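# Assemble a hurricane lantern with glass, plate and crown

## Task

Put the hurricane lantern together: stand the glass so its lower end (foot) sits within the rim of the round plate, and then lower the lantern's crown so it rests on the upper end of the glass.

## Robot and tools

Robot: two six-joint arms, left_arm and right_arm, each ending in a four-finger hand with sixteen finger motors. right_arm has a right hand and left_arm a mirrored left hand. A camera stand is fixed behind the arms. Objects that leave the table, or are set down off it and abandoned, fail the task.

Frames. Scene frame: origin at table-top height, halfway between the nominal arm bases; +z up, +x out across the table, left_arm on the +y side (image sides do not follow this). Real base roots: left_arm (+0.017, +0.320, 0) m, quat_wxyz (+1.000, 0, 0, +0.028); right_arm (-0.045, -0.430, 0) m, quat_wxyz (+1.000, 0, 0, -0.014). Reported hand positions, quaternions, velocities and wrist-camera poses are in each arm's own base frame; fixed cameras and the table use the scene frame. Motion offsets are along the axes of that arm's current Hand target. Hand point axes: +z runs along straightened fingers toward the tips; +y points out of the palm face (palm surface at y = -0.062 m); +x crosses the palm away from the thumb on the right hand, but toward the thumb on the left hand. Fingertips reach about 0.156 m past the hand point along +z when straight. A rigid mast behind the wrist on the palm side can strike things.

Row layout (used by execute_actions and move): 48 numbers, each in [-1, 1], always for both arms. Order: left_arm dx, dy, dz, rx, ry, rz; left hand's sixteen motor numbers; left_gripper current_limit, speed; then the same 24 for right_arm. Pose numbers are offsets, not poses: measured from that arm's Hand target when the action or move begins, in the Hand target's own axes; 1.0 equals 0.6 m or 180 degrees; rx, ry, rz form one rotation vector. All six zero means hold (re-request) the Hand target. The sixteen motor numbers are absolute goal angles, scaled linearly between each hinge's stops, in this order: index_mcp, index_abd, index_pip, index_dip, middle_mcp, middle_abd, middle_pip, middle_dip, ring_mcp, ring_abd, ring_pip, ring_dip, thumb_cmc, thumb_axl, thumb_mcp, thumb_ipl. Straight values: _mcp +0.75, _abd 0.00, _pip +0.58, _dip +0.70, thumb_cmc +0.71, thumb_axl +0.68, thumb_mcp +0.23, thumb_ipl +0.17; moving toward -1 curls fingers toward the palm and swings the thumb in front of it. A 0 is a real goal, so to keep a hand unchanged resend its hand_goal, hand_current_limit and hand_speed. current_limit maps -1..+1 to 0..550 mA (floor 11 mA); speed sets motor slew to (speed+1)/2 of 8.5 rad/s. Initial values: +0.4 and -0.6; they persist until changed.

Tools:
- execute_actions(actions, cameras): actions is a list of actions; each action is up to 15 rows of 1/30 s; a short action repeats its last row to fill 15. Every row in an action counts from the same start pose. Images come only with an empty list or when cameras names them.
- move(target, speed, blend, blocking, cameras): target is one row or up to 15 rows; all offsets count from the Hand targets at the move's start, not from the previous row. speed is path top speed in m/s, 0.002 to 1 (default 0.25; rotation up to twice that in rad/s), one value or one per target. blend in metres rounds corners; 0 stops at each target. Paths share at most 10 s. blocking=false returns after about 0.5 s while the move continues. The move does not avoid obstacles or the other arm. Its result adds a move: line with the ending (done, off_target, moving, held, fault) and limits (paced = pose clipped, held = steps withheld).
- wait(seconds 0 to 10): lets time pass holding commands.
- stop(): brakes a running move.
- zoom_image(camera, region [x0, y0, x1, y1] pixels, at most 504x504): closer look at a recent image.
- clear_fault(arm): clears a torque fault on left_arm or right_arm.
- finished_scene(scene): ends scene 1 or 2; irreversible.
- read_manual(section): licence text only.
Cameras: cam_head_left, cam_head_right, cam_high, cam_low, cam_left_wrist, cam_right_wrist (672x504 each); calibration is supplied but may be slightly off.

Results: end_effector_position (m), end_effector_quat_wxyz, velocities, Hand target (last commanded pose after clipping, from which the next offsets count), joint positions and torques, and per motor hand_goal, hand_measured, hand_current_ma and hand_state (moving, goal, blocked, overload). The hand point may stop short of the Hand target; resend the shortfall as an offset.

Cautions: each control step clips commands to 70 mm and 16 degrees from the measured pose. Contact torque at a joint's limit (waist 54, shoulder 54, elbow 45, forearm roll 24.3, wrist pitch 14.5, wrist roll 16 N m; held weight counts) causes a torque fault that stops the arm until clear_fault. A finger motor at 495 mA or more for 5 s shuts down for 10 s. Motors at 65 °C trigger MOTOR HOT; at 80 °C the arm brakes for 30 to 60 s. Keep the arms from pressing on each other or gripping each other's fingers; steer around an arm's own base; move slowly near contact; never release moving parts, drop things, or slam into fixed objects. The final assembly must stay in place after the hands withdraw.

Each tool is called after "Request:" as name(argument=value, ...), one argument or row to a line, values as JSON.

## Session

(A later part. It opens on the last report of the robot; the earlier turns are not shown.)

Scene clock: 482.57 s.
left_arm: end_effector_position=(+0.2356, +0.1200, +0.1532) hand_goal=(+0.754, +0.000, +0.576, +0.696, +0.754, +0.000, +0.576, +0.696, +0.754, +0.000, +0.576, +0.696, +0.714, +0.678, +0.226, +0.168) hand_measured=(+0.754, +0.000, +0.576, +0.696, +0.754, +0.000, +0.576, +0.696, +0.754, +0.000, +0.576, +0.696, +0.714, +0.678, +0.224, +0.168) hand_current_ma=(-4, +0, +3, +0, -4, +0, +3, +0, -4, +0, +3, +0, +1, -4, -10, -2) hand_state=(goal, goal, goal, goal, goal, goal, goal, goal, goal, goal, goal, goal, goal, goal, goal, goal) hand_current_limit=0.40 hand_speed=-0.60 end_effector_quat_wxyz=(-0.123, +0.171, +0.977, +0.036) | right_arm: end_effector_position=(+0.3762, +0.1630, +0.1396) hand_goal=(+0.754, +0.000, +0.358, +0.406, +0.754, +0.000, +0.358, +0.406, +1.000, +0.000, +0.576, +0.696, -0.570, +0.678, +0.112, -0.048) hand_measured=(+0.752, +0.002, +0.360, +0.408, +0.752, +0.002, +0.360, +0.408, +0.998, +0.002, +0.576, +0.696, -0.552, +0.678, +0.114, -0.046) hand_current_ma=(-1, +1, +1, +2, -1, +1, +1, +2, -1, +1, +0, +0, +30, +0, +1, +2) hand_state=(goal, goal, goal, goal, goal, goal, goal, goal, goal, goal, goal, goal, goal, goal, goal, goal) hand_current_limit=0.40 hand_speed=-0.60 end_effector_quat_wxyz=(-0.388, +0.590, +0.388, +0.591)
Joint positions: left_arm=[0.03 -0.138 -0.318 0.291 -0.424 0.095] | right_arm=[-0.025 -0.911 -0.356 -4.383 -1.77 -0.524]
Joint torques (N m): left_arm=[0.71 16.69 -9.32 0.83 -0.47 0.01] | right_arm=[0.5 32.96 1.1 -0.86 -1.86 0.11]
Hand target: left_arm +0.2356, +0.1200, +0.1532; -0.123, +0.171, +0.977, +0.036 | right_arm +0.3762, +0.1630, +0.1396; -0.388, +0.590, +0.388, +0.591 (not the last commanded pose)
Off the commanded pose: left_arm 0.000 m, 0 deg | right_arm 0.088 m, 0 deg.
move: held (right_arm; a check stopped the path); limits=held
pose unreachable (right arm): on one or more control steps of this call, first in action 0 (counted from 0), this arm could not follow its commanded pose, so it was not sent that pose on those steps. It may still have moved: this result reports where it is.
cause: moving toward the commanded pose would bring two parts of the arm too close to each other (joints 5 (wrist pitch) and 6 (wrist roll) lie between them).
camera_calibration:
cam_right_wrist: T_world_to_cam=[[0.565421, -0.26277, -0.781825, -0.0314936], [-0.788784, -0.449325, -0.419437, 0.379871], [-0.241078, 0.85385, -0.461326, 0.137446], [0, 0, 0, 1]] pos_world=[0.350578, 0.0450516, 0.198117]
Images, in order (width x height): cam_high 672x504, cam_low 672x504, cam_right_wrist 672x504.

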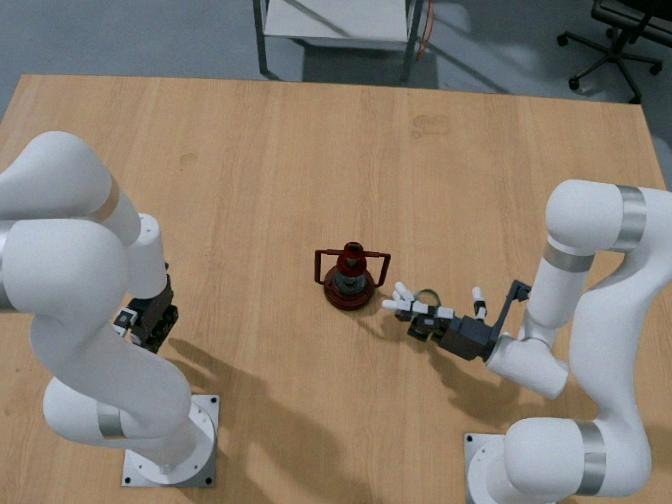

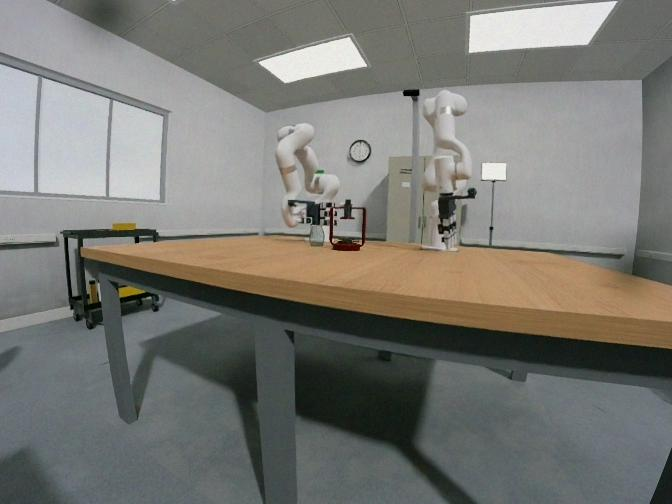

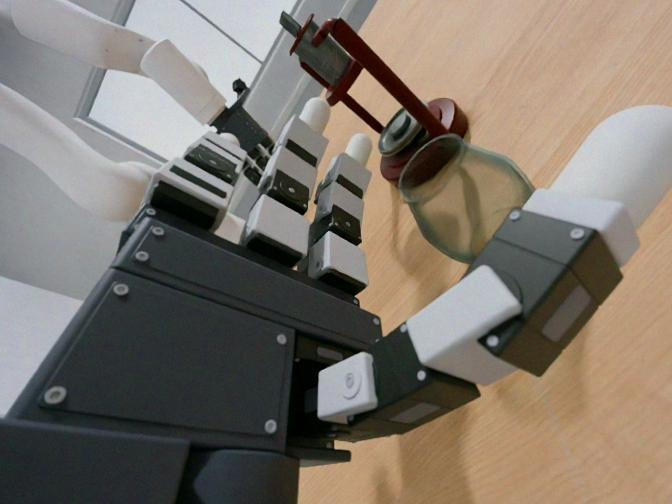

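Request:
move(
  target=[0,0,0,0,0,0,0.754,0,0.576,0.696,0.754,0,0.576,0.696,0.754,0,0.576,0.696,0.714,0.678,0.226,0.168,0.4,-0.6, 0.034,-0.0037,0.018,0.0167,-0.0667,-0.0017,0.754,0,0.358,0.406,0.754,0,0.358,0.406,1.0,0,0.576,0.696,-0.571,0.678,0.112,-0.049,0.4,-0.6],
  speed=0.1,
  cameras=["cam_right_wrist"],
)

Request:
zoom_image(
  camera="cam_right_wrist",
  region=[340, 60, 600, 320],
)

Scene clock: 544.47 s.
left_arm: end_effector_position=(+0.2356, +0.1200, +0.1532) hand_goal=(+0.754, +0.000, +0.576, +0.696, +0.754, +0.000, +0.576, +0.696, +0.754, +0.000, +0.576, +0.696, +0.714, +0.678, +0.226, +0.168) hand_measured=(+0.754, +0.000, +0.576, +0.696, +0.754, +0.000, +0.576, +0.696, +0.754, +0.000, +0.576, +0.696, +0.714, +0.678, +0.224, +0.168) hand_current_ma=(-4, +0, +3, +0, -4, +0, +3, +0, -4, +0, +3, +0, +1, -4, -10, -2) hand_state=(goal, goal, goal, goal, goal, goal, goal, goal, goal, goal, goal, goal, goal, goal, goal, goal) hand_current_limit=0.40 hand_speed=-0.60 end_effector_quat_wxyz=(-0.123, +0.171, +0.977, +0.036) | right_arm: end_effector_position=(+0.3784, +0.1738, +0.1600) hand_goal=(+0.754, +0.000, +0.358, +0.406, +0.754, +0.000, +0.358, +0.406, +1.000, +0.000, +0.576, +0.696, -0.570, +0.678, +0.112, -0.048) hand_measured=(+0.752, +0.002, +0.360, +0.408, +0.752, +0.002, +0.360, +0.408, +0.998, +0.002, +0.576, +0.696, -0.552, +0.678, +0.114, -0.046) hand_current_ma=(-1, +1, +1, +2, -1, +1, +1, +2, -1, +1, +0, +0, +30, +0, +1, +2) hand_state=(goal, goal, goal, goal, goal, goal, goal, goal, goal, goal, goal, goal, goal, goal, goal, goal) hand_current_limit=0.40 hand_speed=-0.60 end_effector_quat_wxyz=(-0.359, +0.638, +0.444, +0.517)
Joint positions: left_arm=[0.03 -0.138 -0.318 0.291 -0.424 0.095] | right_arm=[0.027 -0.629 -0.282 -4.285 -1.5 -0.323]
Joint torques (N m): left_arm=[1.12 17.69 -9.41 0.97 -0.39 0.06] | right_arm=[2.15 30.85 -2.75 0.45 -2.04 0.24]
Hand target: left_arm +0.2356, +0.1200, +0.1532; -0.123, +0.171, +0.977, +0.036 | right_arm +0.3784, +0.1738, +0.1600; -0.359, +0.638, +0.444, +0.517
Off the commanded pose: left_arm 0.000 m, 0 deg | right_arm 0.000 m, 0 deg.
move: done
camera_calibration:
cam_right_wrist: T_world_to_cam=[[0.521866, -0.38495, -0.761229, 0.0205522], [-0.789014, -0.557002, -0.259241, 0.388174], [-0.324211, 0.735909, -0.594412, 0.21142], [0, 0, 0, 1]] pos_world=[0.364094, 0.06854, 0.241946]
Images, in order (width x height): cam_right_wrist 672x504.

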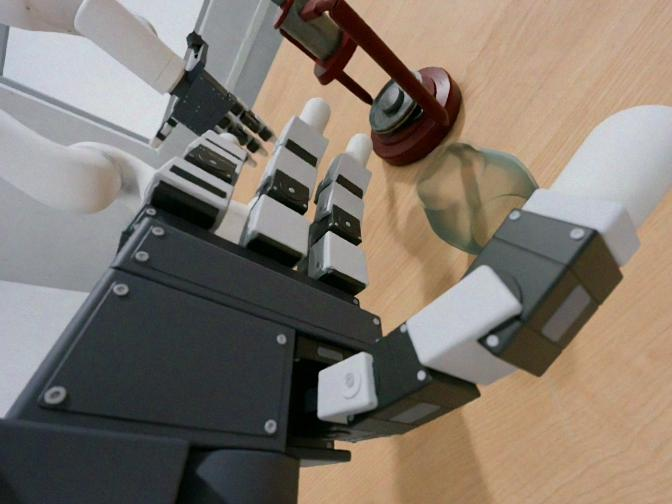

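Scaled by 1.938.

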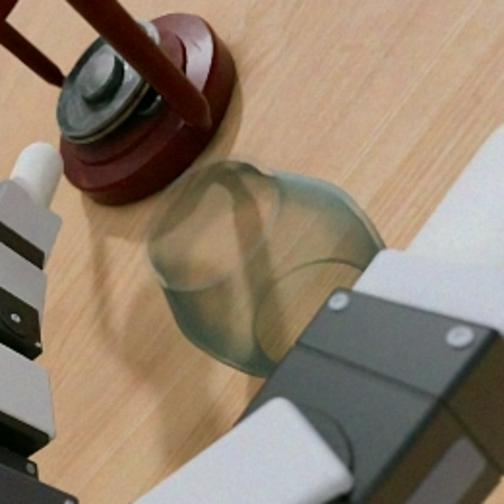

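Request:
move(
  target=[0,0,0,0,0,0,0.754,0,0.576,0.696,0.754,0,0.576,0.696,0.754,0,0.576,0.696,0.714,0.678,0.226,0.168,0.4,-0.6, -0.1503,0.0006,0.0304,0,0,0,0.754,0,0.358,0.406,0.754,0,0.358,0.406,1.0,0,0.576,0.696,-0.571,0.678,0.112,-0.049,0.4,-0.6],
  speed=0.08,
  cameras=["cam_right_wrist","cam_low","cam_high"],
)

Request:
zoom_image(
  camera="cam_low",
  region=[280, 180, 380, 260],
)

Scene clock: 553.23 s.
left_arm: end_effector_position=(+0.2356, +0.1200, +0.1532) hand_goal=(+0.754, +0.000, +0.576, +0.696, +0.754, +0.000, +0.576, +0.696, +0.754, +0.000, +0.576, +0.696, +0.714, +0.678, +0.226, +0.168) hand_measured=(+0.754, +0.000, +0.576, +0.696, +0.754, +0.000, +0.576, +0.696, +0.754, +0.000, +0.576, +0.696, +0.714, +0.678, +0.224, +0.168) hand_current_ma=(-4, +0, +3, +0, -4, +0, +3, +0, -4, +0, +3, +0, +1, -4, -10, -2) hand_state=(goal, goal, goal, goal, goal, goal, goal, goal, goal, goal, goal, goal, goal, goal, goal, goal) hand_current_limit=0.40 hand_speed=-0.60 end_effector_quat_wxyz=(-0.123, +0.171, +0.977, +0.036) | right_arm: end_effector_position=(+0.3785, +0.1729, +0.0680) hand_goal=(+0.754, +0.000, +0.358, +0.406, +0.754, +0.000, +0.358, +0.406, +1.000, +0.000, +0.576, +0.696, -0.570, +0.678, +0.112, -0.048) hand_measured=(+0.752, +0.002, +0.360, +0.408, +0.752, +0.002, +0.360, +0.408, +0.998, +0.002, +0.576, +0.696, -0.552, +0.678, +0.114, -0.046) hand_current_ma=(-1, +1, +1, +2, -1, +1, +1, +2, -1, +1, +0, +0, +30, +0, +1, +2) hand_state=(goal, goal, goal, goal, goal, goal, goal, goal, goal, goal, goal, goal, goal, goal, goal, goal) hand_current_limit=0.40 hand_speed=-0.60 end_effector_quat_wxyz=(-0.359, +0.638, +0.444, +0.517)
Joint positions: left_arm=[0.03 -0.138 -0.318 0.291 -0.424 0.095] | right_arm=[0.023 -0.997 -0.431 -4.283 -1.59 -0.523]
Joint torques (N m): left_arm=[0.92 17.23 -9.08 0.6 -0.48 -0.05] | right_arm=[0.81 33.45 0.56 -1.52 -2.46 -0.44]
Hand target: left_arm +0.2356, +0.1200, +0.1532; -0.123, +0.171, +0.977, +0.036 | right_arm +0.3785, +0.1729, +0.0680; -0.359, +0.638, +0.444, +0.517
Off the commanded pose: left_arm 0.000 m, 0 deg | right_arm 0.000 m, 0 deg.
move: done
camera_calibration:
cam_right_wrist: T_world_to_cam=[[0.521883, -0.384988, -0.761198, -0.0499399], [-0.789039, -0.556944, -0.259288, 0.363993], [-0.324122, 0.735933, -0.594431, 0.15743], [0, 0, 0, 1]] pos_world=[0.364294, 0.0676399, 0.149946]
Images, in order (width x height): cam_high 672x504, cam_low 672x504, cam_right_wrist 672x504.

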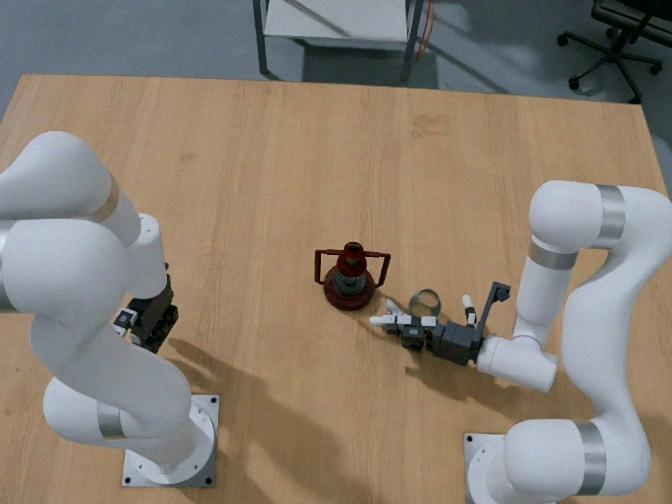

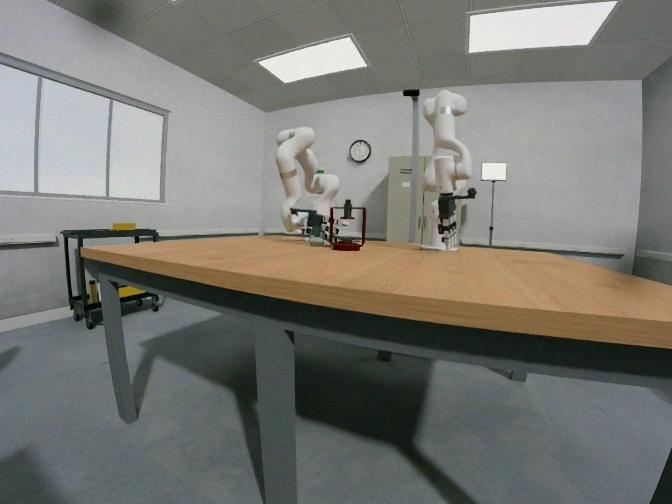

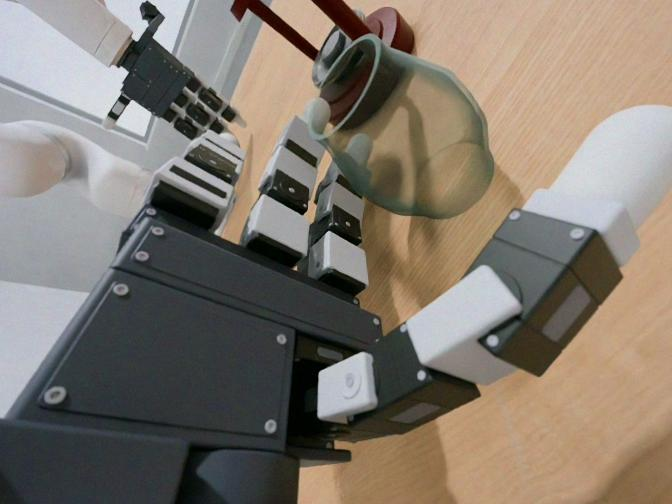

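Scaled by 5.040.

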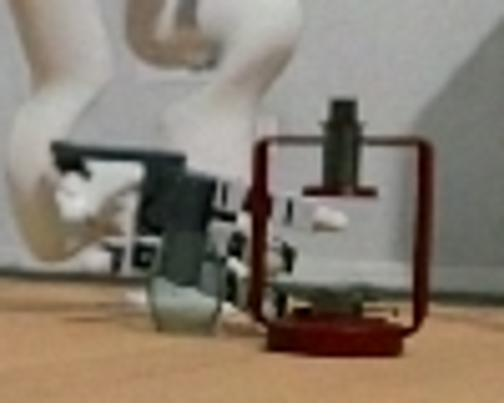

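Request:
move(
  target=[0,0,0,0,0,0,0.754,0,0.576,0.696,0.754,0,0.576,0.696,0.754,0,0.576,0.696,0.714,0.678,0.226,0.168,0.4,-0.6, 0,0,0,0,0,0,0.6,0,0.203,0.13,0.69,0,-0.06,0.14,1.0,0,0.576,0.696,-0.571,0.678,-0.056,-0.373,0.1,-0.9],
  speed=0.08,
  cameras=["cam_right_wrist","cam_high"],
)

Request:
zoom_image(
  camera="cam_high",
  region=[360, 250, 500, 390],
)

Scene clock: 567.30 s.
left_arm: end_effector_position=(+0.2356, +0.1200, +0.1532) hand_goal=(+0.754, +0.000, +0.576, +0.696, +0.754, +0.000, +0.576, +0.696, +0.754, +0.000, +0.576, +0.696, +0.714, +0.678, +0.226, +0.168) hand_measured=(+0.754, +0.000, +0.576, +0.696, +0.754, +0.000, +0.576, +0.696, +0.754, +0.000, +0.576, +0.696, +0.714, +0.678, +0.224, +0.168) hand_current_ma=(-4, +0, +3, +0, -4, +0, +3, +0, -4, +0, +3, +0, +1, -4, -10, -2) hand_state=(goal, goal, goal, goal, goal, goal, goal, goal, goal, goal, goal, goal, goal, goal, goal, goal) hand_current_limit=0.40 hand_speed=-0.60 end_effector_quat_wxyz=(-0.123, +0.171, +0.977, +0.036) | right_arm: end_effector_position=(+0.3785, +0.1729, +0.0680) hand_goal=(+0.600, +0.000, +0.204, +0.130, +0.690, +0.000, -0.060, +0.140, +1.000, +0.000, +0.576, +0.696, -0.570, +0.678, -0.056, -0.372) hand_measured=(+0.610, +0.002, +0.212, +0.136, +0.692, +0.002, -0.056, +0.144, +0.998, +0.002, +0.576, +0.696, -0.552, +0.678, -0.048, -0.360) hand_current_ma=(+14, +2, +9, +7, +2, +1, +3, +3, -1, +1, +0, +0, +30, +0, +13, +21) hand_state=(goal, goal, goal, goal, goal, goal, goal, goal, goal, goal, goal, goal, goal, goal, goal, goal) hand_current_limit=0.10 hand_speed=-0.90 end_effector_quat_wxyz=(-0.359, +0.638, +0.444, +0.517)
Joint positions: left_arm=[0.03 -0.138 -0.318 0.291 -0.424 0.095] | right_arm=[0.023 -0.997 -0.431 -4.283 -1.59 -0.523]
Joint torques (N m): left_arm=[-0.72 17.77 -9.18 0.56 -0.44 0.02] | right_arm=[0.75 34.52 0.66 -0.93 -2.35 -0.11]
Hand target: left_arm +0.2356, +0.1200, +0.1532; -0.123, +0.171, +0.977, +0.036 | right_arm +0.3785, +0.1729, +0.0680; -0.359, +0.638, +0.444, +0.517
Off the commanded pose: left_arm 0.000 m, 0 deg | right_arm 0.000 m, 0 deg.
move: done
camera_calibration:
cam_right_wrist: T_world_to_cam=[[0.521866, -0.38495, -0.761229, -0.0499317], [-0.789014, -0.557002, -0.259241, 0.363981], [-0.324211, 0.735909, -0.594412, 0.157461], [0, 0, 0, 1]] pos_world=[0.364294, 0.06764, 0.149946]
Images, in order (width x height): cam_high 672x504, cam_right_wrist 672x504.

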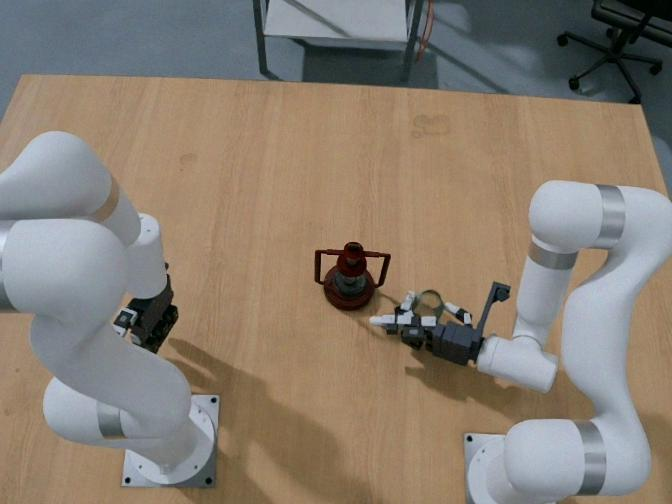

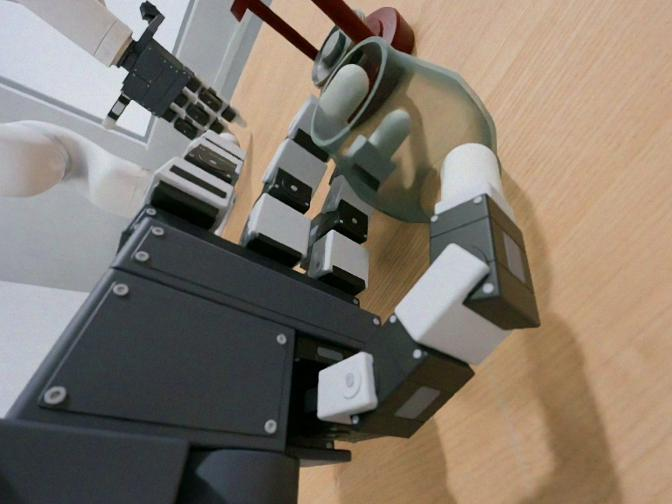

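Scaled by 3.600.

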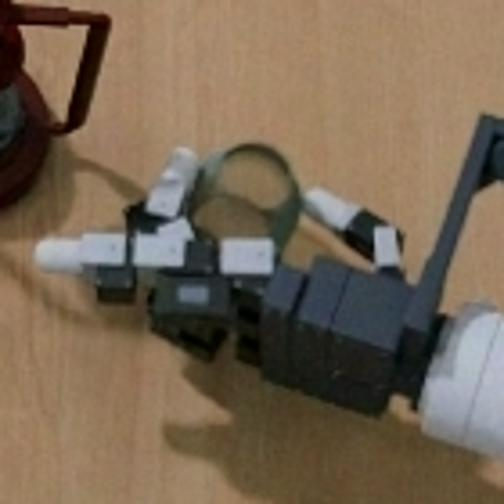

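Request:
move(
  target=[0,0,0,0,0,0,0.754,0,0.576,0.696,0.754,0,0.576,0.696,0.754,0,0.576,0.696,0.714,0.678,0.226,0.168,0.4,-0.6, 0,0,0,0,0,0,0.589,0,0.115,0.067,0.67,0,-0.15,0.09,1.0,0,0.576,0.696,-0.571,0.678,-0.2,-0.3,0.1,-0.9],
  speed=0.08,
  cameras=["cam_right_wrist","cam_high"],
)

Request:
zoom_image(
  camera="cam_high",
  region=[360, 250, 500, 390],
)

Scene clock: 579.80 s.
left_arm: end_effector_position=(+0.2356, +0.1200, +0.1532) hand_goal=(+0.754, +0.000, +0.576, +0.696, +0.754, +0.000, +0.576, +0.696, +0.754, +0.000, +0.576, +0.696, +0.714, +0.678, +0.226, +0.168) hand_measured=(+0.754, +0.000, +0.576, +0.696, +0.754, +0.000, +0.576, +0.696, +0.754, +0.000, +0.576, +0.696, +0.714, +0.678, +0.224, +0.168) hand_current_ma=(-4, +0, +3, +0, -4, +0, +3, +0, -4, +0, +3, +0, +1, -4, -10, -2) hand_state=(goal, goal, goal, goal, goal, goal, goal, goal, goal, goal, goal, goal, goal, goal, goal, goal) hand_current_limit=0.40 hand_speed=-0.60 end_effector_quat_wxyz=(-0.123, +0.171, +0.977, +0.036) | right_arm: end_effector_position=(+0.3785, +0.1729, +0.0680) hand_goal=(+0.590, +0.000, +0.116, +0.068, +0.670, +0.000, -0.150, +0.090, +1.000, +0.000, +0.576, +0.696, -0.570, +0.678, -0.200, -0.300) hand_measured=(+0.628, +0.004, +0.180, +0.100, +0.682, +0.002, -0.110, +0.106, +0.998, +0.002, +0.576, +0.696, -0.552, +0.680, -0.066, -0.288) hand_current_ma=(+85, +2, +164, +63, +18, +1, +87, +23, -1, +1, +0, +0, +30, +1, +302, +24) hand_state=(blocked, goal, blocked, blocked, goal, goal, blocked, goal, goal, goal, goal, goal, goal, goal, blocked, goal) hand_current_limit=0.10 hand_speed=-0.90 end_effector_quat_wxyz=(-0.359, +0.638, +0.444, +0.517)
Joint positions: left_arm=[0.03 -0.138 -0.318 0.291 -0.424 0.095] | right_arm=[0.023 -0.997 -0.431 -4.283 -1.59 -0.523]
Joint torques (N m): left_arm=[1.35 17.11 -9.16 0.79 -0.48 0.09] | right_arm=[-0.19 35.62 1.68 -0.66 -2.29 -0.05]
Hand target: left_arm +0.2356, +0.1200, +0.1532; -0.123, +0.171, +0.977, +0.036 | right_arm +0.3785, +0.1729, +0.0680; -0.359, +0.638, +0.444, +0.517
Off the commanded pose: left_arm 0.000 m, 0 deg | right_arm 0.000 m, 0 deg.
move: done
camera_calibration:
cam_right_wrist: T_world_to_cam=[[0.521866, -0.38495, -0.761229, -0.0499317], [-0.789014, -0.557002, -0.259241, 0.363981], [-0.324211, 0.735909, -0.594412, 0.157461], [0, 0, 0, 1]] pos_world=[0.364294, 0.06764, 0.149946]
Images, in order (width x height): cam_high 672x504, cam_right_wrist 672x504.

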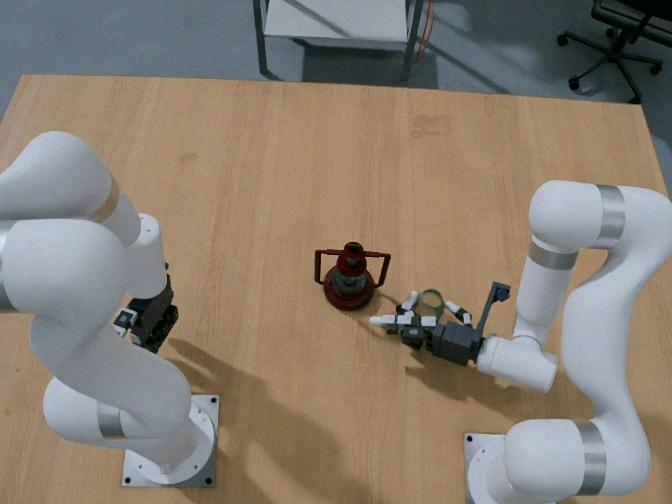

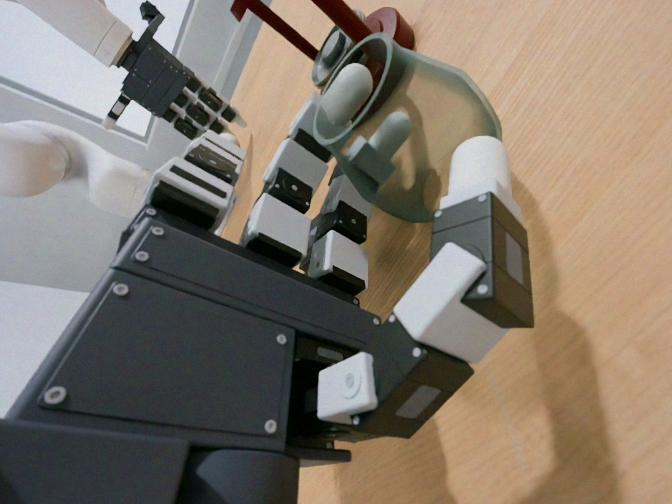

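Scaled by 3.600.

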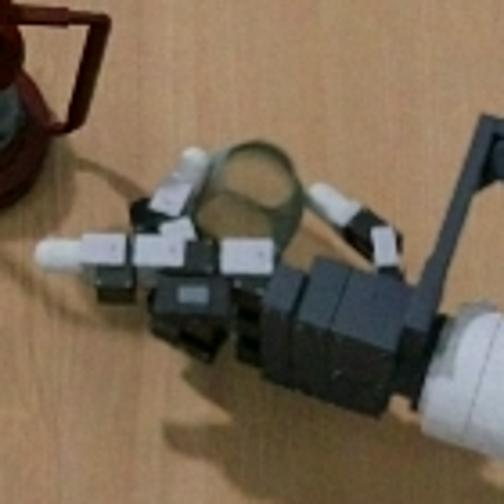

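Request:
move(
  target=[
    [0,0,0,0,0,0,0.754,0,0.576,0.696,0.754,0,0.576,0.696,0.754,0,0.576,0.696,0.714,0.678,0.226,0.168,0.4,-0.6, 0,0,0,0,0,0,0.589,0,0.1,0.05,0.67,0,-0.21,0.07,1.0,0,0.576,0.696,-0.571,0.678,-0.2,-0.3,0.2,-0.9],
    [0,0,0,0,0,0,0.754,0,0.576,0.696,0.754,0,0.576,0.696,0.754,0,0.576,0.696,0.714,0.678,0.226,0.168,0.4,-0.6, 0.0489,0,-0.0103,0,0,0,0.589,0,0.1,0.05,0.67,0,-0.21,0.07,1.0,0,0.576,0.696,-0.571,0.678,-0.2,-0.3,0.2,-0.9],
  ],
  speed=0.05,
  cameras=["cam_right_wrist","cam_high","cam_low"],
)

Request:
zoom_image(
  camera="cam_low",
  region=[280, 180, 380, 260],
)

Scene clock: 587.37 s.
left_arm: end_effector_position=(+0.2356, +0.1200, +0.1532) hand_goal=(+0.754, +0.000, +0.576, +0.696, +0.754, +0.000, +0.576, +0.696, +0.754, +0.000, +0.576, +0.696, +0.714, +0.678, +0.226, +0.168) hand_measured=(+0.754, +0.000, +0.576, +0.696, +0.754, +0.000, +0.576, +0.696, +0.754, +0.000, +0.576, +0.696, +0.714, +0.678, +0.224, +0.168) hand_current_ma=(-4, +0, +3, +0, -4, +0, +3, +0, -4, +0, +3, +0, +1, -4, -10, -2) hand_state=(goal, goal, goal, goal, goal, goal, goal, goal, goal, goal, goal, goal, goal, goal, goal, goal) hand_current_limit=0.40 hand_speed=-0.60 end_effector_quat_wxyz=(-0.123, +0.171, +0.977, +0.036) | right_arm: end_effector_position=(+0.3785, +0.1729, +0.0979) hand_goal=(+0.590, +0.000, +0.100, +0.050, +0.670, +0.000, -0.210, +0.070, +1.000, +0.000, +0.576, +0.696, -0.570, +0.678, -0.200, -0.300) hand_measured=(+0.636, +0.002, +0.172, +0.082, +0.696, +0.002, -0.150, +0.102, +0.998, +0.002, +0.576, +0.696, -0.546, +0.690, -0.066, -0.280) hand_current_ma=(+113, +2, +194, +65, +52, +0, +153, +61, -1, +1, +0, +0, +42, +19, +330, +46) hand_state=(blocked, goal, blocked, blocked, blocked, goal, blocked, blocked, goal, goal, goal, goal, blocked, goal, blocked, goal) hand_current_limit=0.20 hand_speed=-0.90 end_effector_quat_wxyz=(-0.359, +0.638, +0.444, +0.517)
Joint positions: left_arm=[0.03 -0.138 -0.318 0.291 -0.424 0.095] | right_arm=[0.023 -0.886 -0.377 -4.283 -1.566 -0.47]
Joint torques (N m): left_arm=[-0.52 17.55 -8.87 0.88 -0.47 -0.02] | right_arm=[-0.47 35.71 0.57 -1.14 -2.31 -0.08]
Hand target: left_arm +0.2356, +0.1200, +0.1532; -0.123, +0.171, +0.977, +0.036 | right_arm +0.3785, +0.1729, +0.0980; -0.359, +0.638, +0.444, +0.517
Off the commanded pose: left_arm 0.000 m, 0 deg | right_arm 0.000 m, 0 deg.
move: done
camera_calibration:
cam_right_wrist: T_world_to_cam=[[0.521866, -0.38495, -0.761229, -0.0271187], [-0.789014, -0.557002, -0.259241, 0.371653], [-0.324211, 0.735909, -0.594412, 0.175201], [0, 0, 0, 1]] pos_world=[0.364194, 0.06764, 0.179846]
Images, in order (width x height): cam_high 672x504, cam_low 672x504, cam_right_wrist 672x504.

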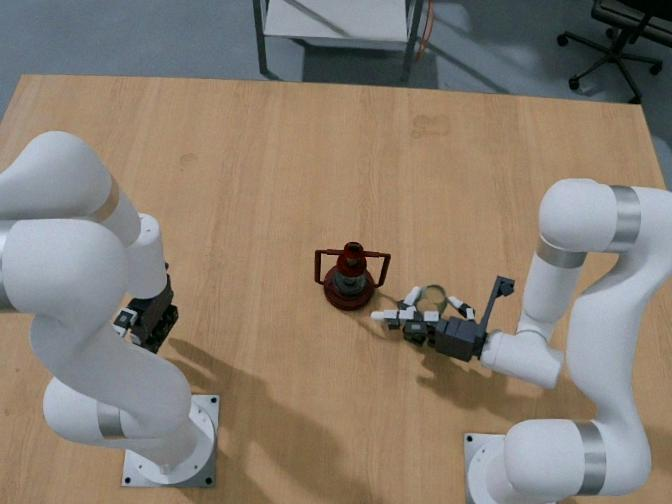

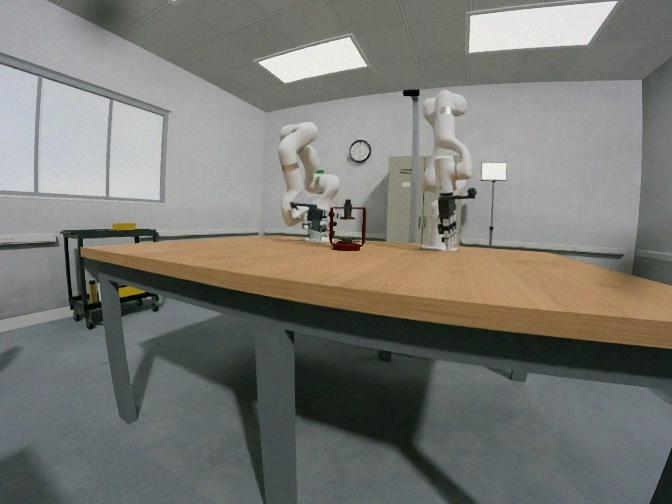

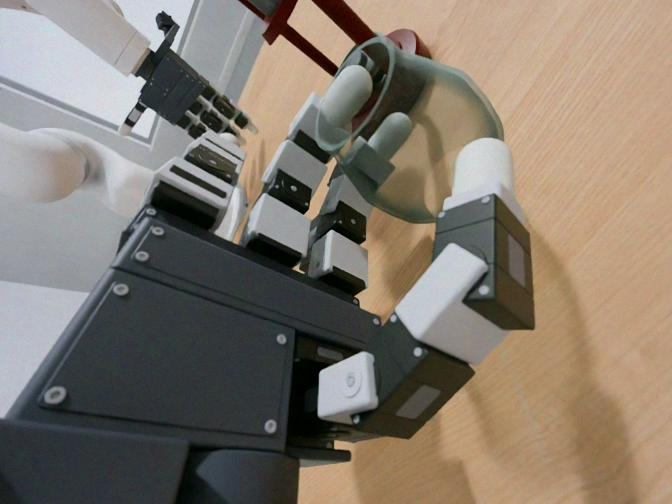

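Scaled by 5.040.

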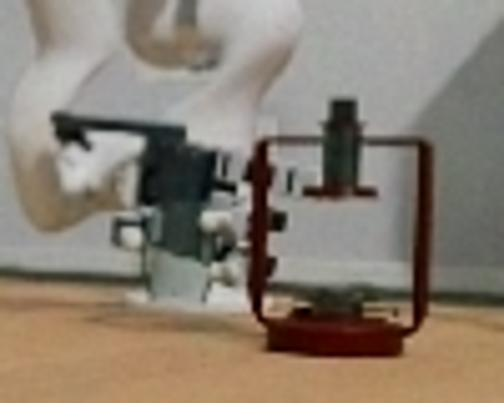

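Request:
move(
  target=[
    [-0.1358,-0.0957,-0.2911,0,0,0,-0.233,0,0.387,0.275,0.754,0,0.576,0.696,0.754,0,0.576,0.696,-0.571,0.678,0.202,-0.049,0.4,-0.6, 0,0,0,0,0,0,0.589,0,0.1,0.05,0.67,0,-0.21,0.07,1.0,0,0.576,0.696,-0.571,0.678,-0.2,-0.3,0.2,-0.9],
    [-0.3765,-0.2893,-0.4973,0.411,-0.503,-0.426,-0.233,0,0.387,0.275,0.754,0,0.576,0.696,0.754,0,0.576,0.696,-0.571,0.678,0.202,-0.049,0.4,-0.6, 0,0,0,0,0,0,0.589,0,0.1,0.05,0.67,0,-0.21,0.07,1.0,0,0.576,0.696,-0.571,0.678,-0.2,-0.3,0.2,-0.9],
  ],
  speed=0.25,
  blend=0.05,
  cameras=["all"],
)

Scene clock: 672.73 s.
left_arm: end_effector_position=(+0.4502, -0.1496, +0.3801) hand_goal=(-0.232, +0.000, +0.388, +0.276, +0.754, +0.000, +0.576, +0.696, +0.754, +0.000, +0.576, +0.696, -0.570, +0.678, +0.202, -0.048) hand_measured=(-0.232, +0.000, +0.390, +0.278, +0.748, +0.000, +0.576, +0.696, +0.746, +0.000, +0.576, +0.696, -0.570, +0.678, +0.200, -0.048) hand_current_ma=(-5, +0, +10, +12, -31, +0, +1, +0, -40, +0, +1, +0, +1, -4, -8, +6) hand_state=(goal, goal, goal, goal, goal, goal, goal, goal, goal, goal, goal, goal, goal, goal, goal, goal) hand_current_limit=0.40 hand_speed=-0.60 end_effector_quat_wxyz=(+0.485, -0.484, +0.516, -0.514) | right_arm: end_effector_position=(+0.3785, +0.1729, +0.0980) hand_goal=(+0.590, +0.000, +0.100, +0.050, +0.670, +0.000, -0.210, +0.070, +1.000, +0.000, +0.576, +0.696, -0.570, +0.678, -0.200, -0.300) hand_measured=(+0.636, +0.002, +0.172, +0.082, +0.696, +0.002, -0.150, +0.102, +0.998, +0.002, +0.576, +0.696, -0.546, +0.690, -0.066, -0.280) hand_current_ma=(+113, +2, +194, +65, +52, +0, +153, +61, -1, +1, +0, +0, +42, +19, +330, +46) hand_state=(blocked, goal, blocked, blocked, blocked, goal, blocked, blocked, goal, goal, goal, goal, blocked, goal, blocked, goal) hand_current_limit=0.20 hand_speed=-0.90 end_effector_quat_wxyz=(-0.359, +0.638, +0.444, +0.517)
Joint positions: left_arm=[-0.457 0.257 -0.318 -3.605 -1.044 1.82] | right_arm=[0.023 -0.886 -0.377 -4.283 -1.566 -0.47]
Joint torques (N m): left_arm=[-0.66 9.64 -14.84 -0.01 -1.38 0] | right_arm=[0.48 34.96 0.84 -1.06 -2.14 -0.07]
Hand target: left_arm +0.4502, -0.1496, +0.3801; +0.485, -0.484, +0.516, -0.514 | right_arm +0.3785, +0.1729, +0.0980; -0.359, +0.638, +0.444, +0.517
Off the commanded pose: left_arm 0.000 m, 0 deg | right_arm 0.000 m, 0 deg.
move: done
camera_calibration:
cam_left_wrist: T_world_to_cam=[[0.041354, 0.754836, 0.654609, -0.184796], [-0.785224, -0.380576, 0.488452, 0.0617457], [0.617829, -0.534214, 0.576977, -0.456774], [0, 0, 0, 1]] pos_world=[0.338335, -0.0810252, 0.354358]
cam_right_wrist: T_world_to_cam=[[0.521866, -0.38495, -0.761229, -0.0270426], [-0.789014, -0.557002, -0.259241, 0.371679], [-0.324211, 0.735909, -0.594412, 0.175261], [0, 0, 0, 1]] pos_world=[0.364194, 0.06764, 0.179946]

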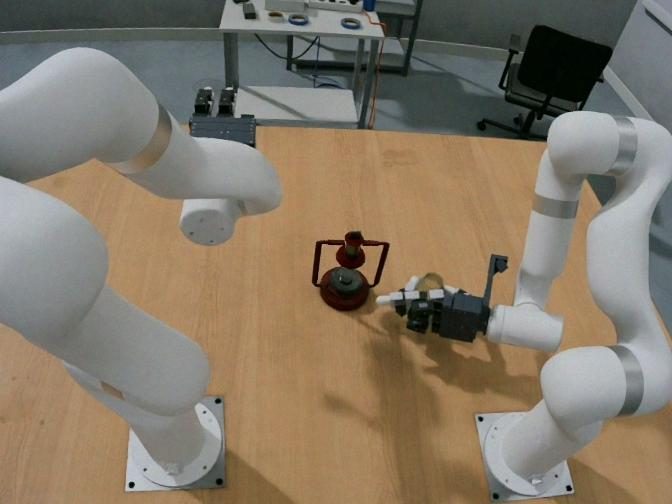

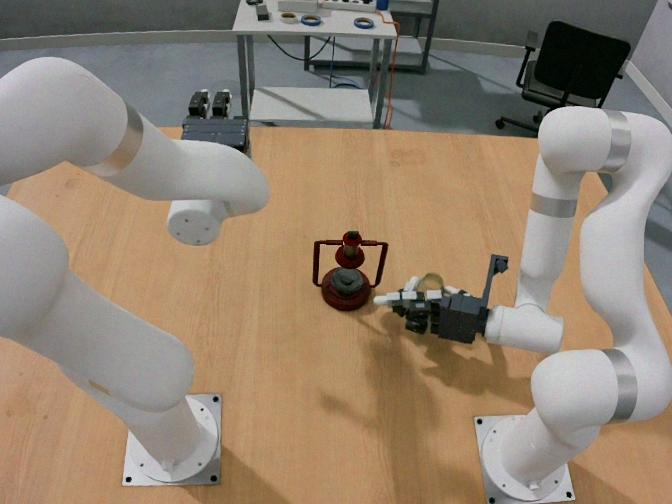

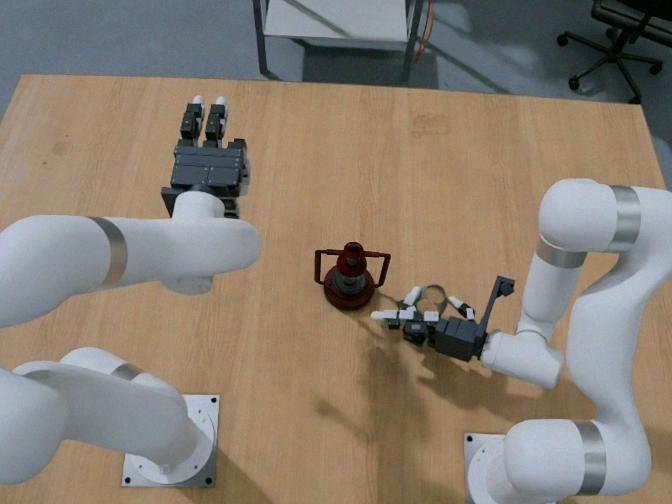

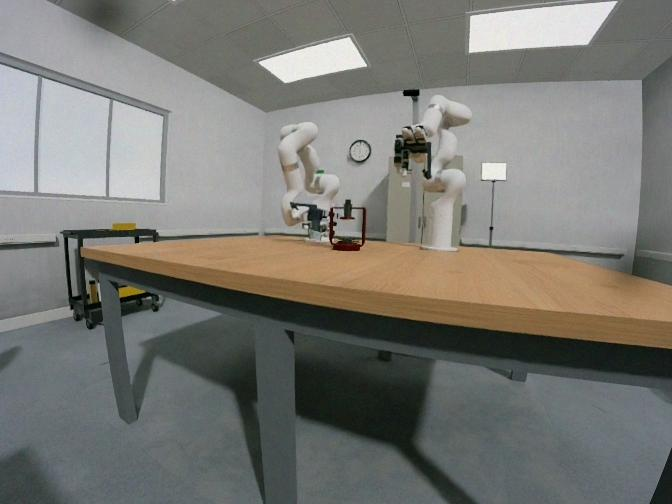

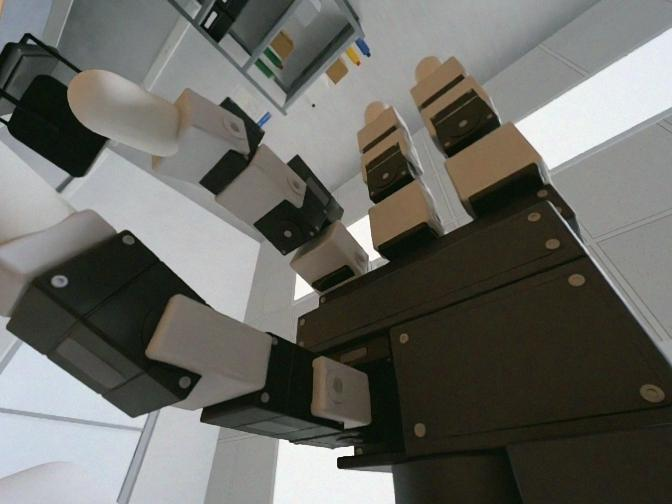

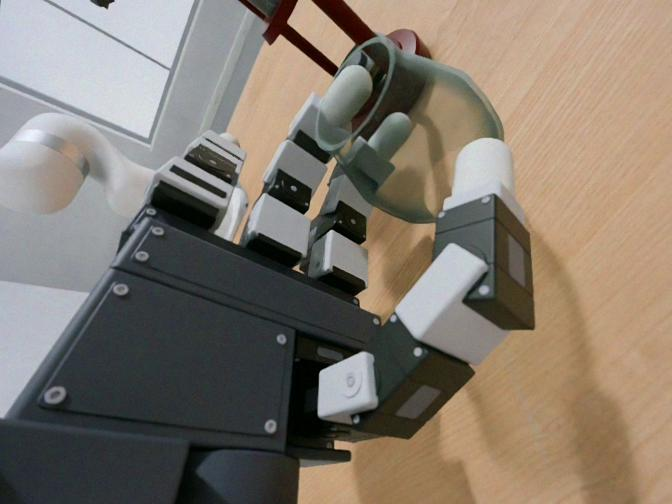

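Request:
move(
  target=[0.4037,0.1168,-0.0505,0,0,0,-0.233,0,0.387,0.275,0.754,0,0.576,0.696,0.754,0,0.576,0.696,-0.571,0.678,0.202,-0.049,0.4,-0.6, 0,0,0,0,0,0,0.589,0,0.1,0.05,0.67,0,-0.21,0.07,1.0,0,0.576,0.696,-0.571,0.678,-0.2,-0.3,0.2,-0.9],
  speed=0.2,
  cameras=["all"],
)

Request:
zoom_image(
  camera="cam_low",
  region=[280, 160, 400, 260],
)

Request:
zoom_image(
  camera="cam_head_left",
  region=[270, 190, 430, 330],
)

Scene clock: 683.53 s.
left_arm: end_effector_position=(+0.4053, -0.3893, +0.3092) hand_goal=(-0.232, +0.000, +0.388, +0.276, +0.754, +0.000, +0.576, +0.696, +0.754, +0.000, +0.576, +0.696, -0.570, +0.678, +0.202, -0.048) hand_measured=(-0.234, +0.000, +0.390, +0.278, +0.748, +0.000, +0.576, +0.696, +0.746, +0.000, +0.576, +0.696, -0.570, +0.678, +0.200, -0.048) hand_current_ma=(-6, +0, +10, +12, -32, +0, +0, +0, -42, +0, +1, +0, +1, -4, -8, +6) hand_state=(goal, goal, goal, goal, goal, goal, goal, goal, goal, goal, goal, goal, goal, goal, goal, goal) hand_current_limit=0.40 hand_speed=-0.60 end_effector_quat_wxyz=(+0.485, -0.484, +0.516, -0.514) | right_arm: end_effector_position=(+0.3785, +0.1729, +0.0980) hand_goal=(+0.590, +0.000, +0.100, +0.050, +0.670, +0.000, -0.210, +0.070, +1.000, +0.000, +0.576, +0.696, -0.570, +0.678, -0.200, -0.300) hand_measured=(+0.636, +0.002, +0.172, +0.082, +0.696, +0.002, -0.150, +0.102, +0.998, +0.002, +0.576, +0.696, -0.546, +0.690, -0.066, -0.280) hand_current_ma=(+113, +2, +194, +65, +52, +0, +153, +61, -1, +1, +0, +0, +42, +19, +330, +46) hand_state=(blocked, goal, blocked, blocked, blocked, goal, blocked, blocked, goal, goal, goal, goal, blocked, goal, blocked, goal) hand_current_limit=0.20 hand_speed=-0.90 end_effector_quat_wxyz=(-0.359, +0.638, +0.444, +0.517)
Joint positions: left_arm=[-1.084 -0.28 -0.646 -4.196 -1.383 1.89] | right_arm=[0.023 -0.886 -0.377 -4.283 -1.566 -0.47]
Joint torques (N m): left_arm=[-1.77 25.79 -13.02 0.62 -1.34 0.07] | right_arm=[0.74 35.17 0.3 -1.48 -2.17 -0.06]
Hand target: left_arm +0.4053, -0.3893, +0.3092; +0.485, -0.484, +0.516, -0.514 | right_arm +0.3785, +0.1729, +0.0980; -0.359, +0.638, +0.444, +0.517
Off the commanded pose: left_arm 0.000 m, 0 deg | right_arm 0.000 m, 0 deg.
move: done
camera_calibration:
cam_left_wrist: T_world_to_cam=[[0.041354, 0.754836, 0.654609, 0.0443367], [-0.785224, -0.380576, 0.488452, -0.0300741], [0.617829, -0.534214, 0.576977, -0.516296], [0, 0, 0, 1]] pos_world=[0.293535, -0.320725, 0.283558]
cam_right_wrist: T_world_to_cam=[[0.521866, -0.38495, -0.761229, -0.0270426], [-0.789014, -0.557002, -0.259241, 0.371679], [-0.324211, 0.735909, -0.594412, 0.175261], [0, 0, 0, 1]] pos_world=[0.364194, 0.06764, 0.179946]

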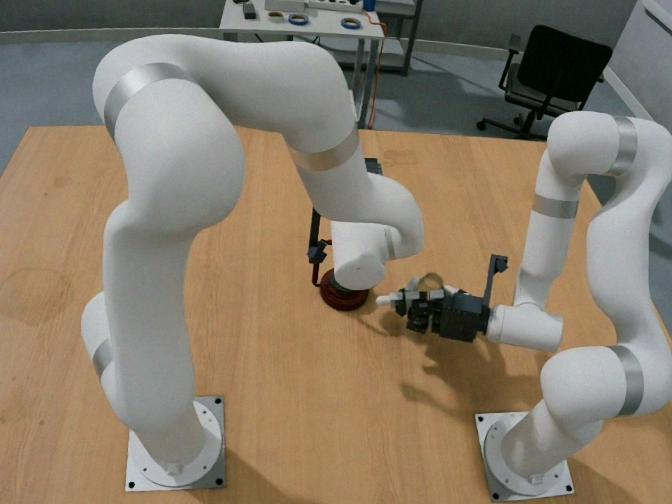

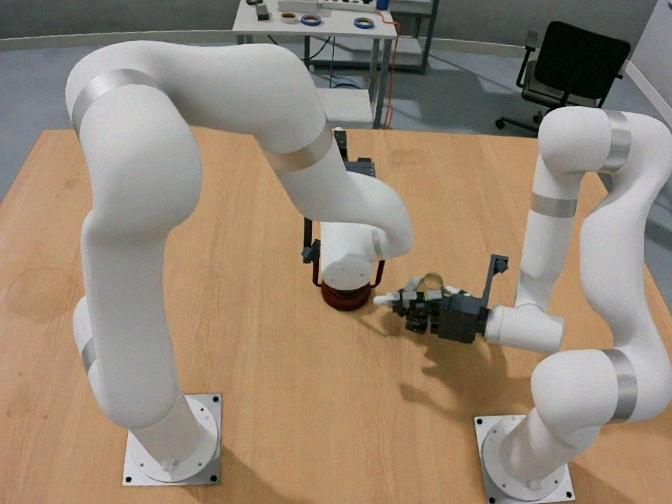

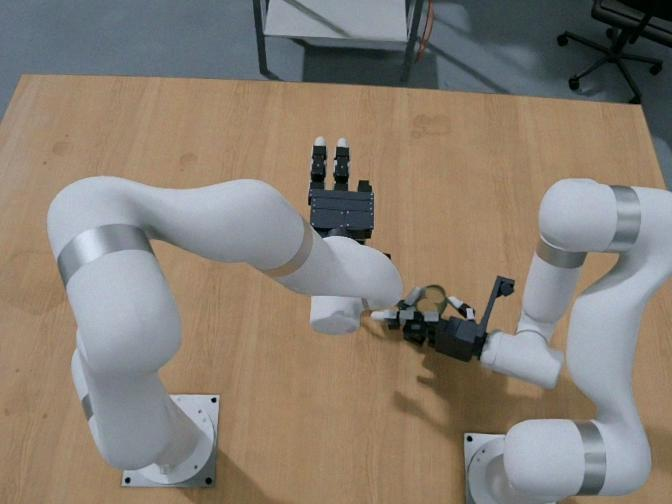

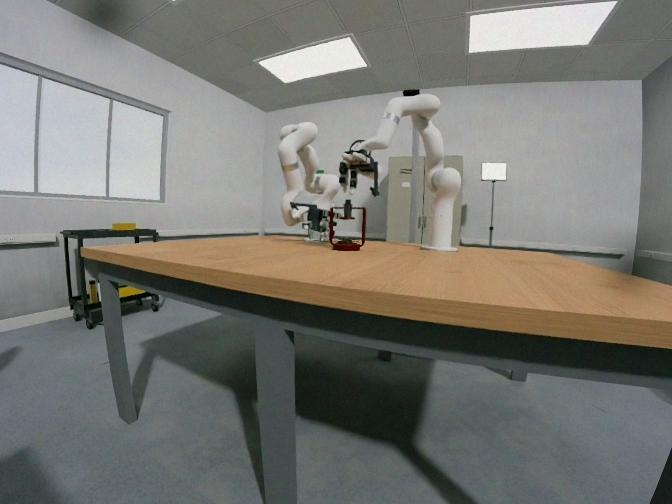

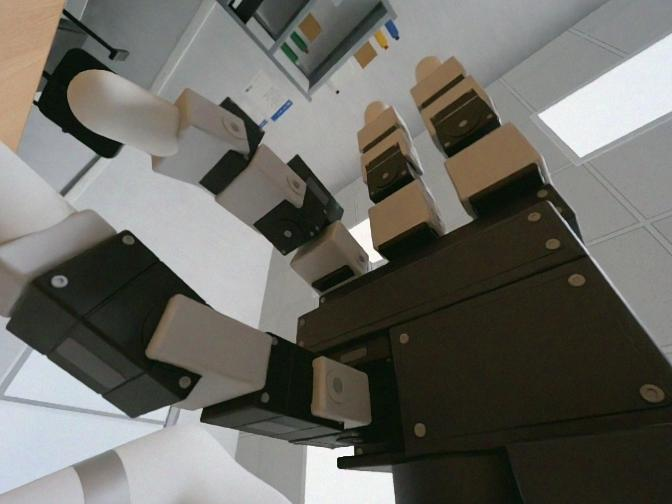

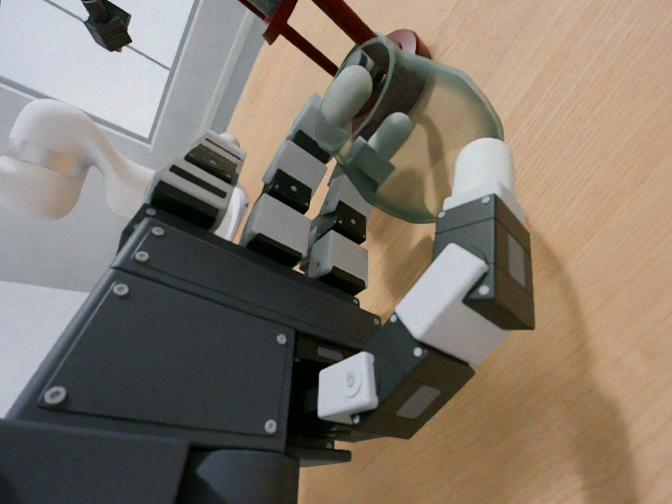

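Scaled by 4.200.

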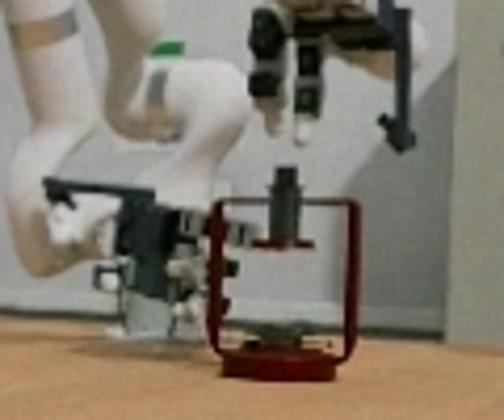

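Scaled by 3.150.

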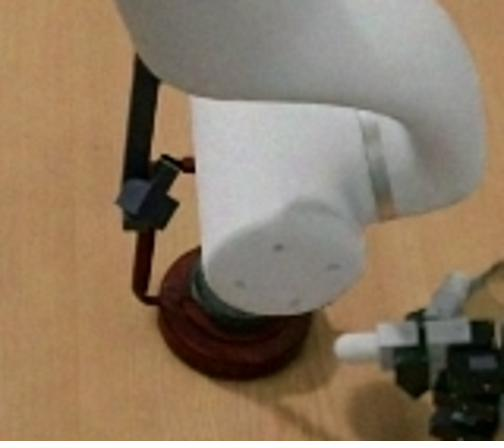

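Request:
zoom_image(
  camera="cam_low",
  region=[325, 155, 385, 225],
)

Scaled by 7.200.

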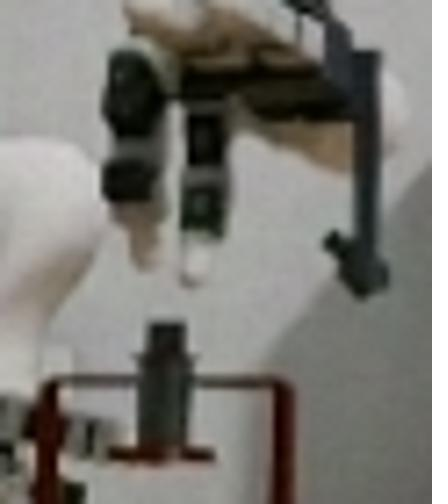

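Request:
zoom_image(
  camera="cam_high",
  region=[290, 120, 410, 320],
)

Request:
zoom_image(
  camera="cam_right_wrist",
  region=[200, 0, 450, 120],
)

Scaled by 2.520.

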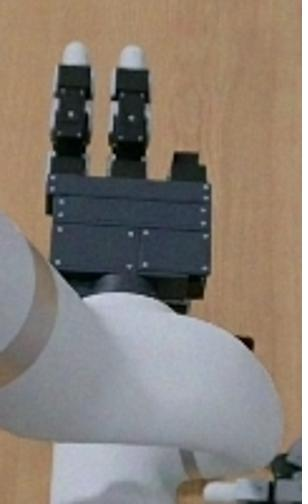

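Scaled by 2.016.

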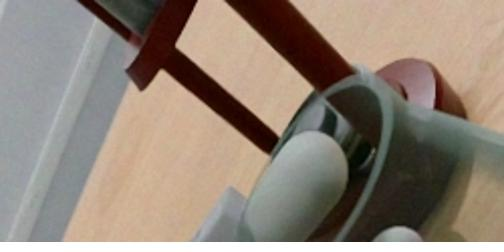

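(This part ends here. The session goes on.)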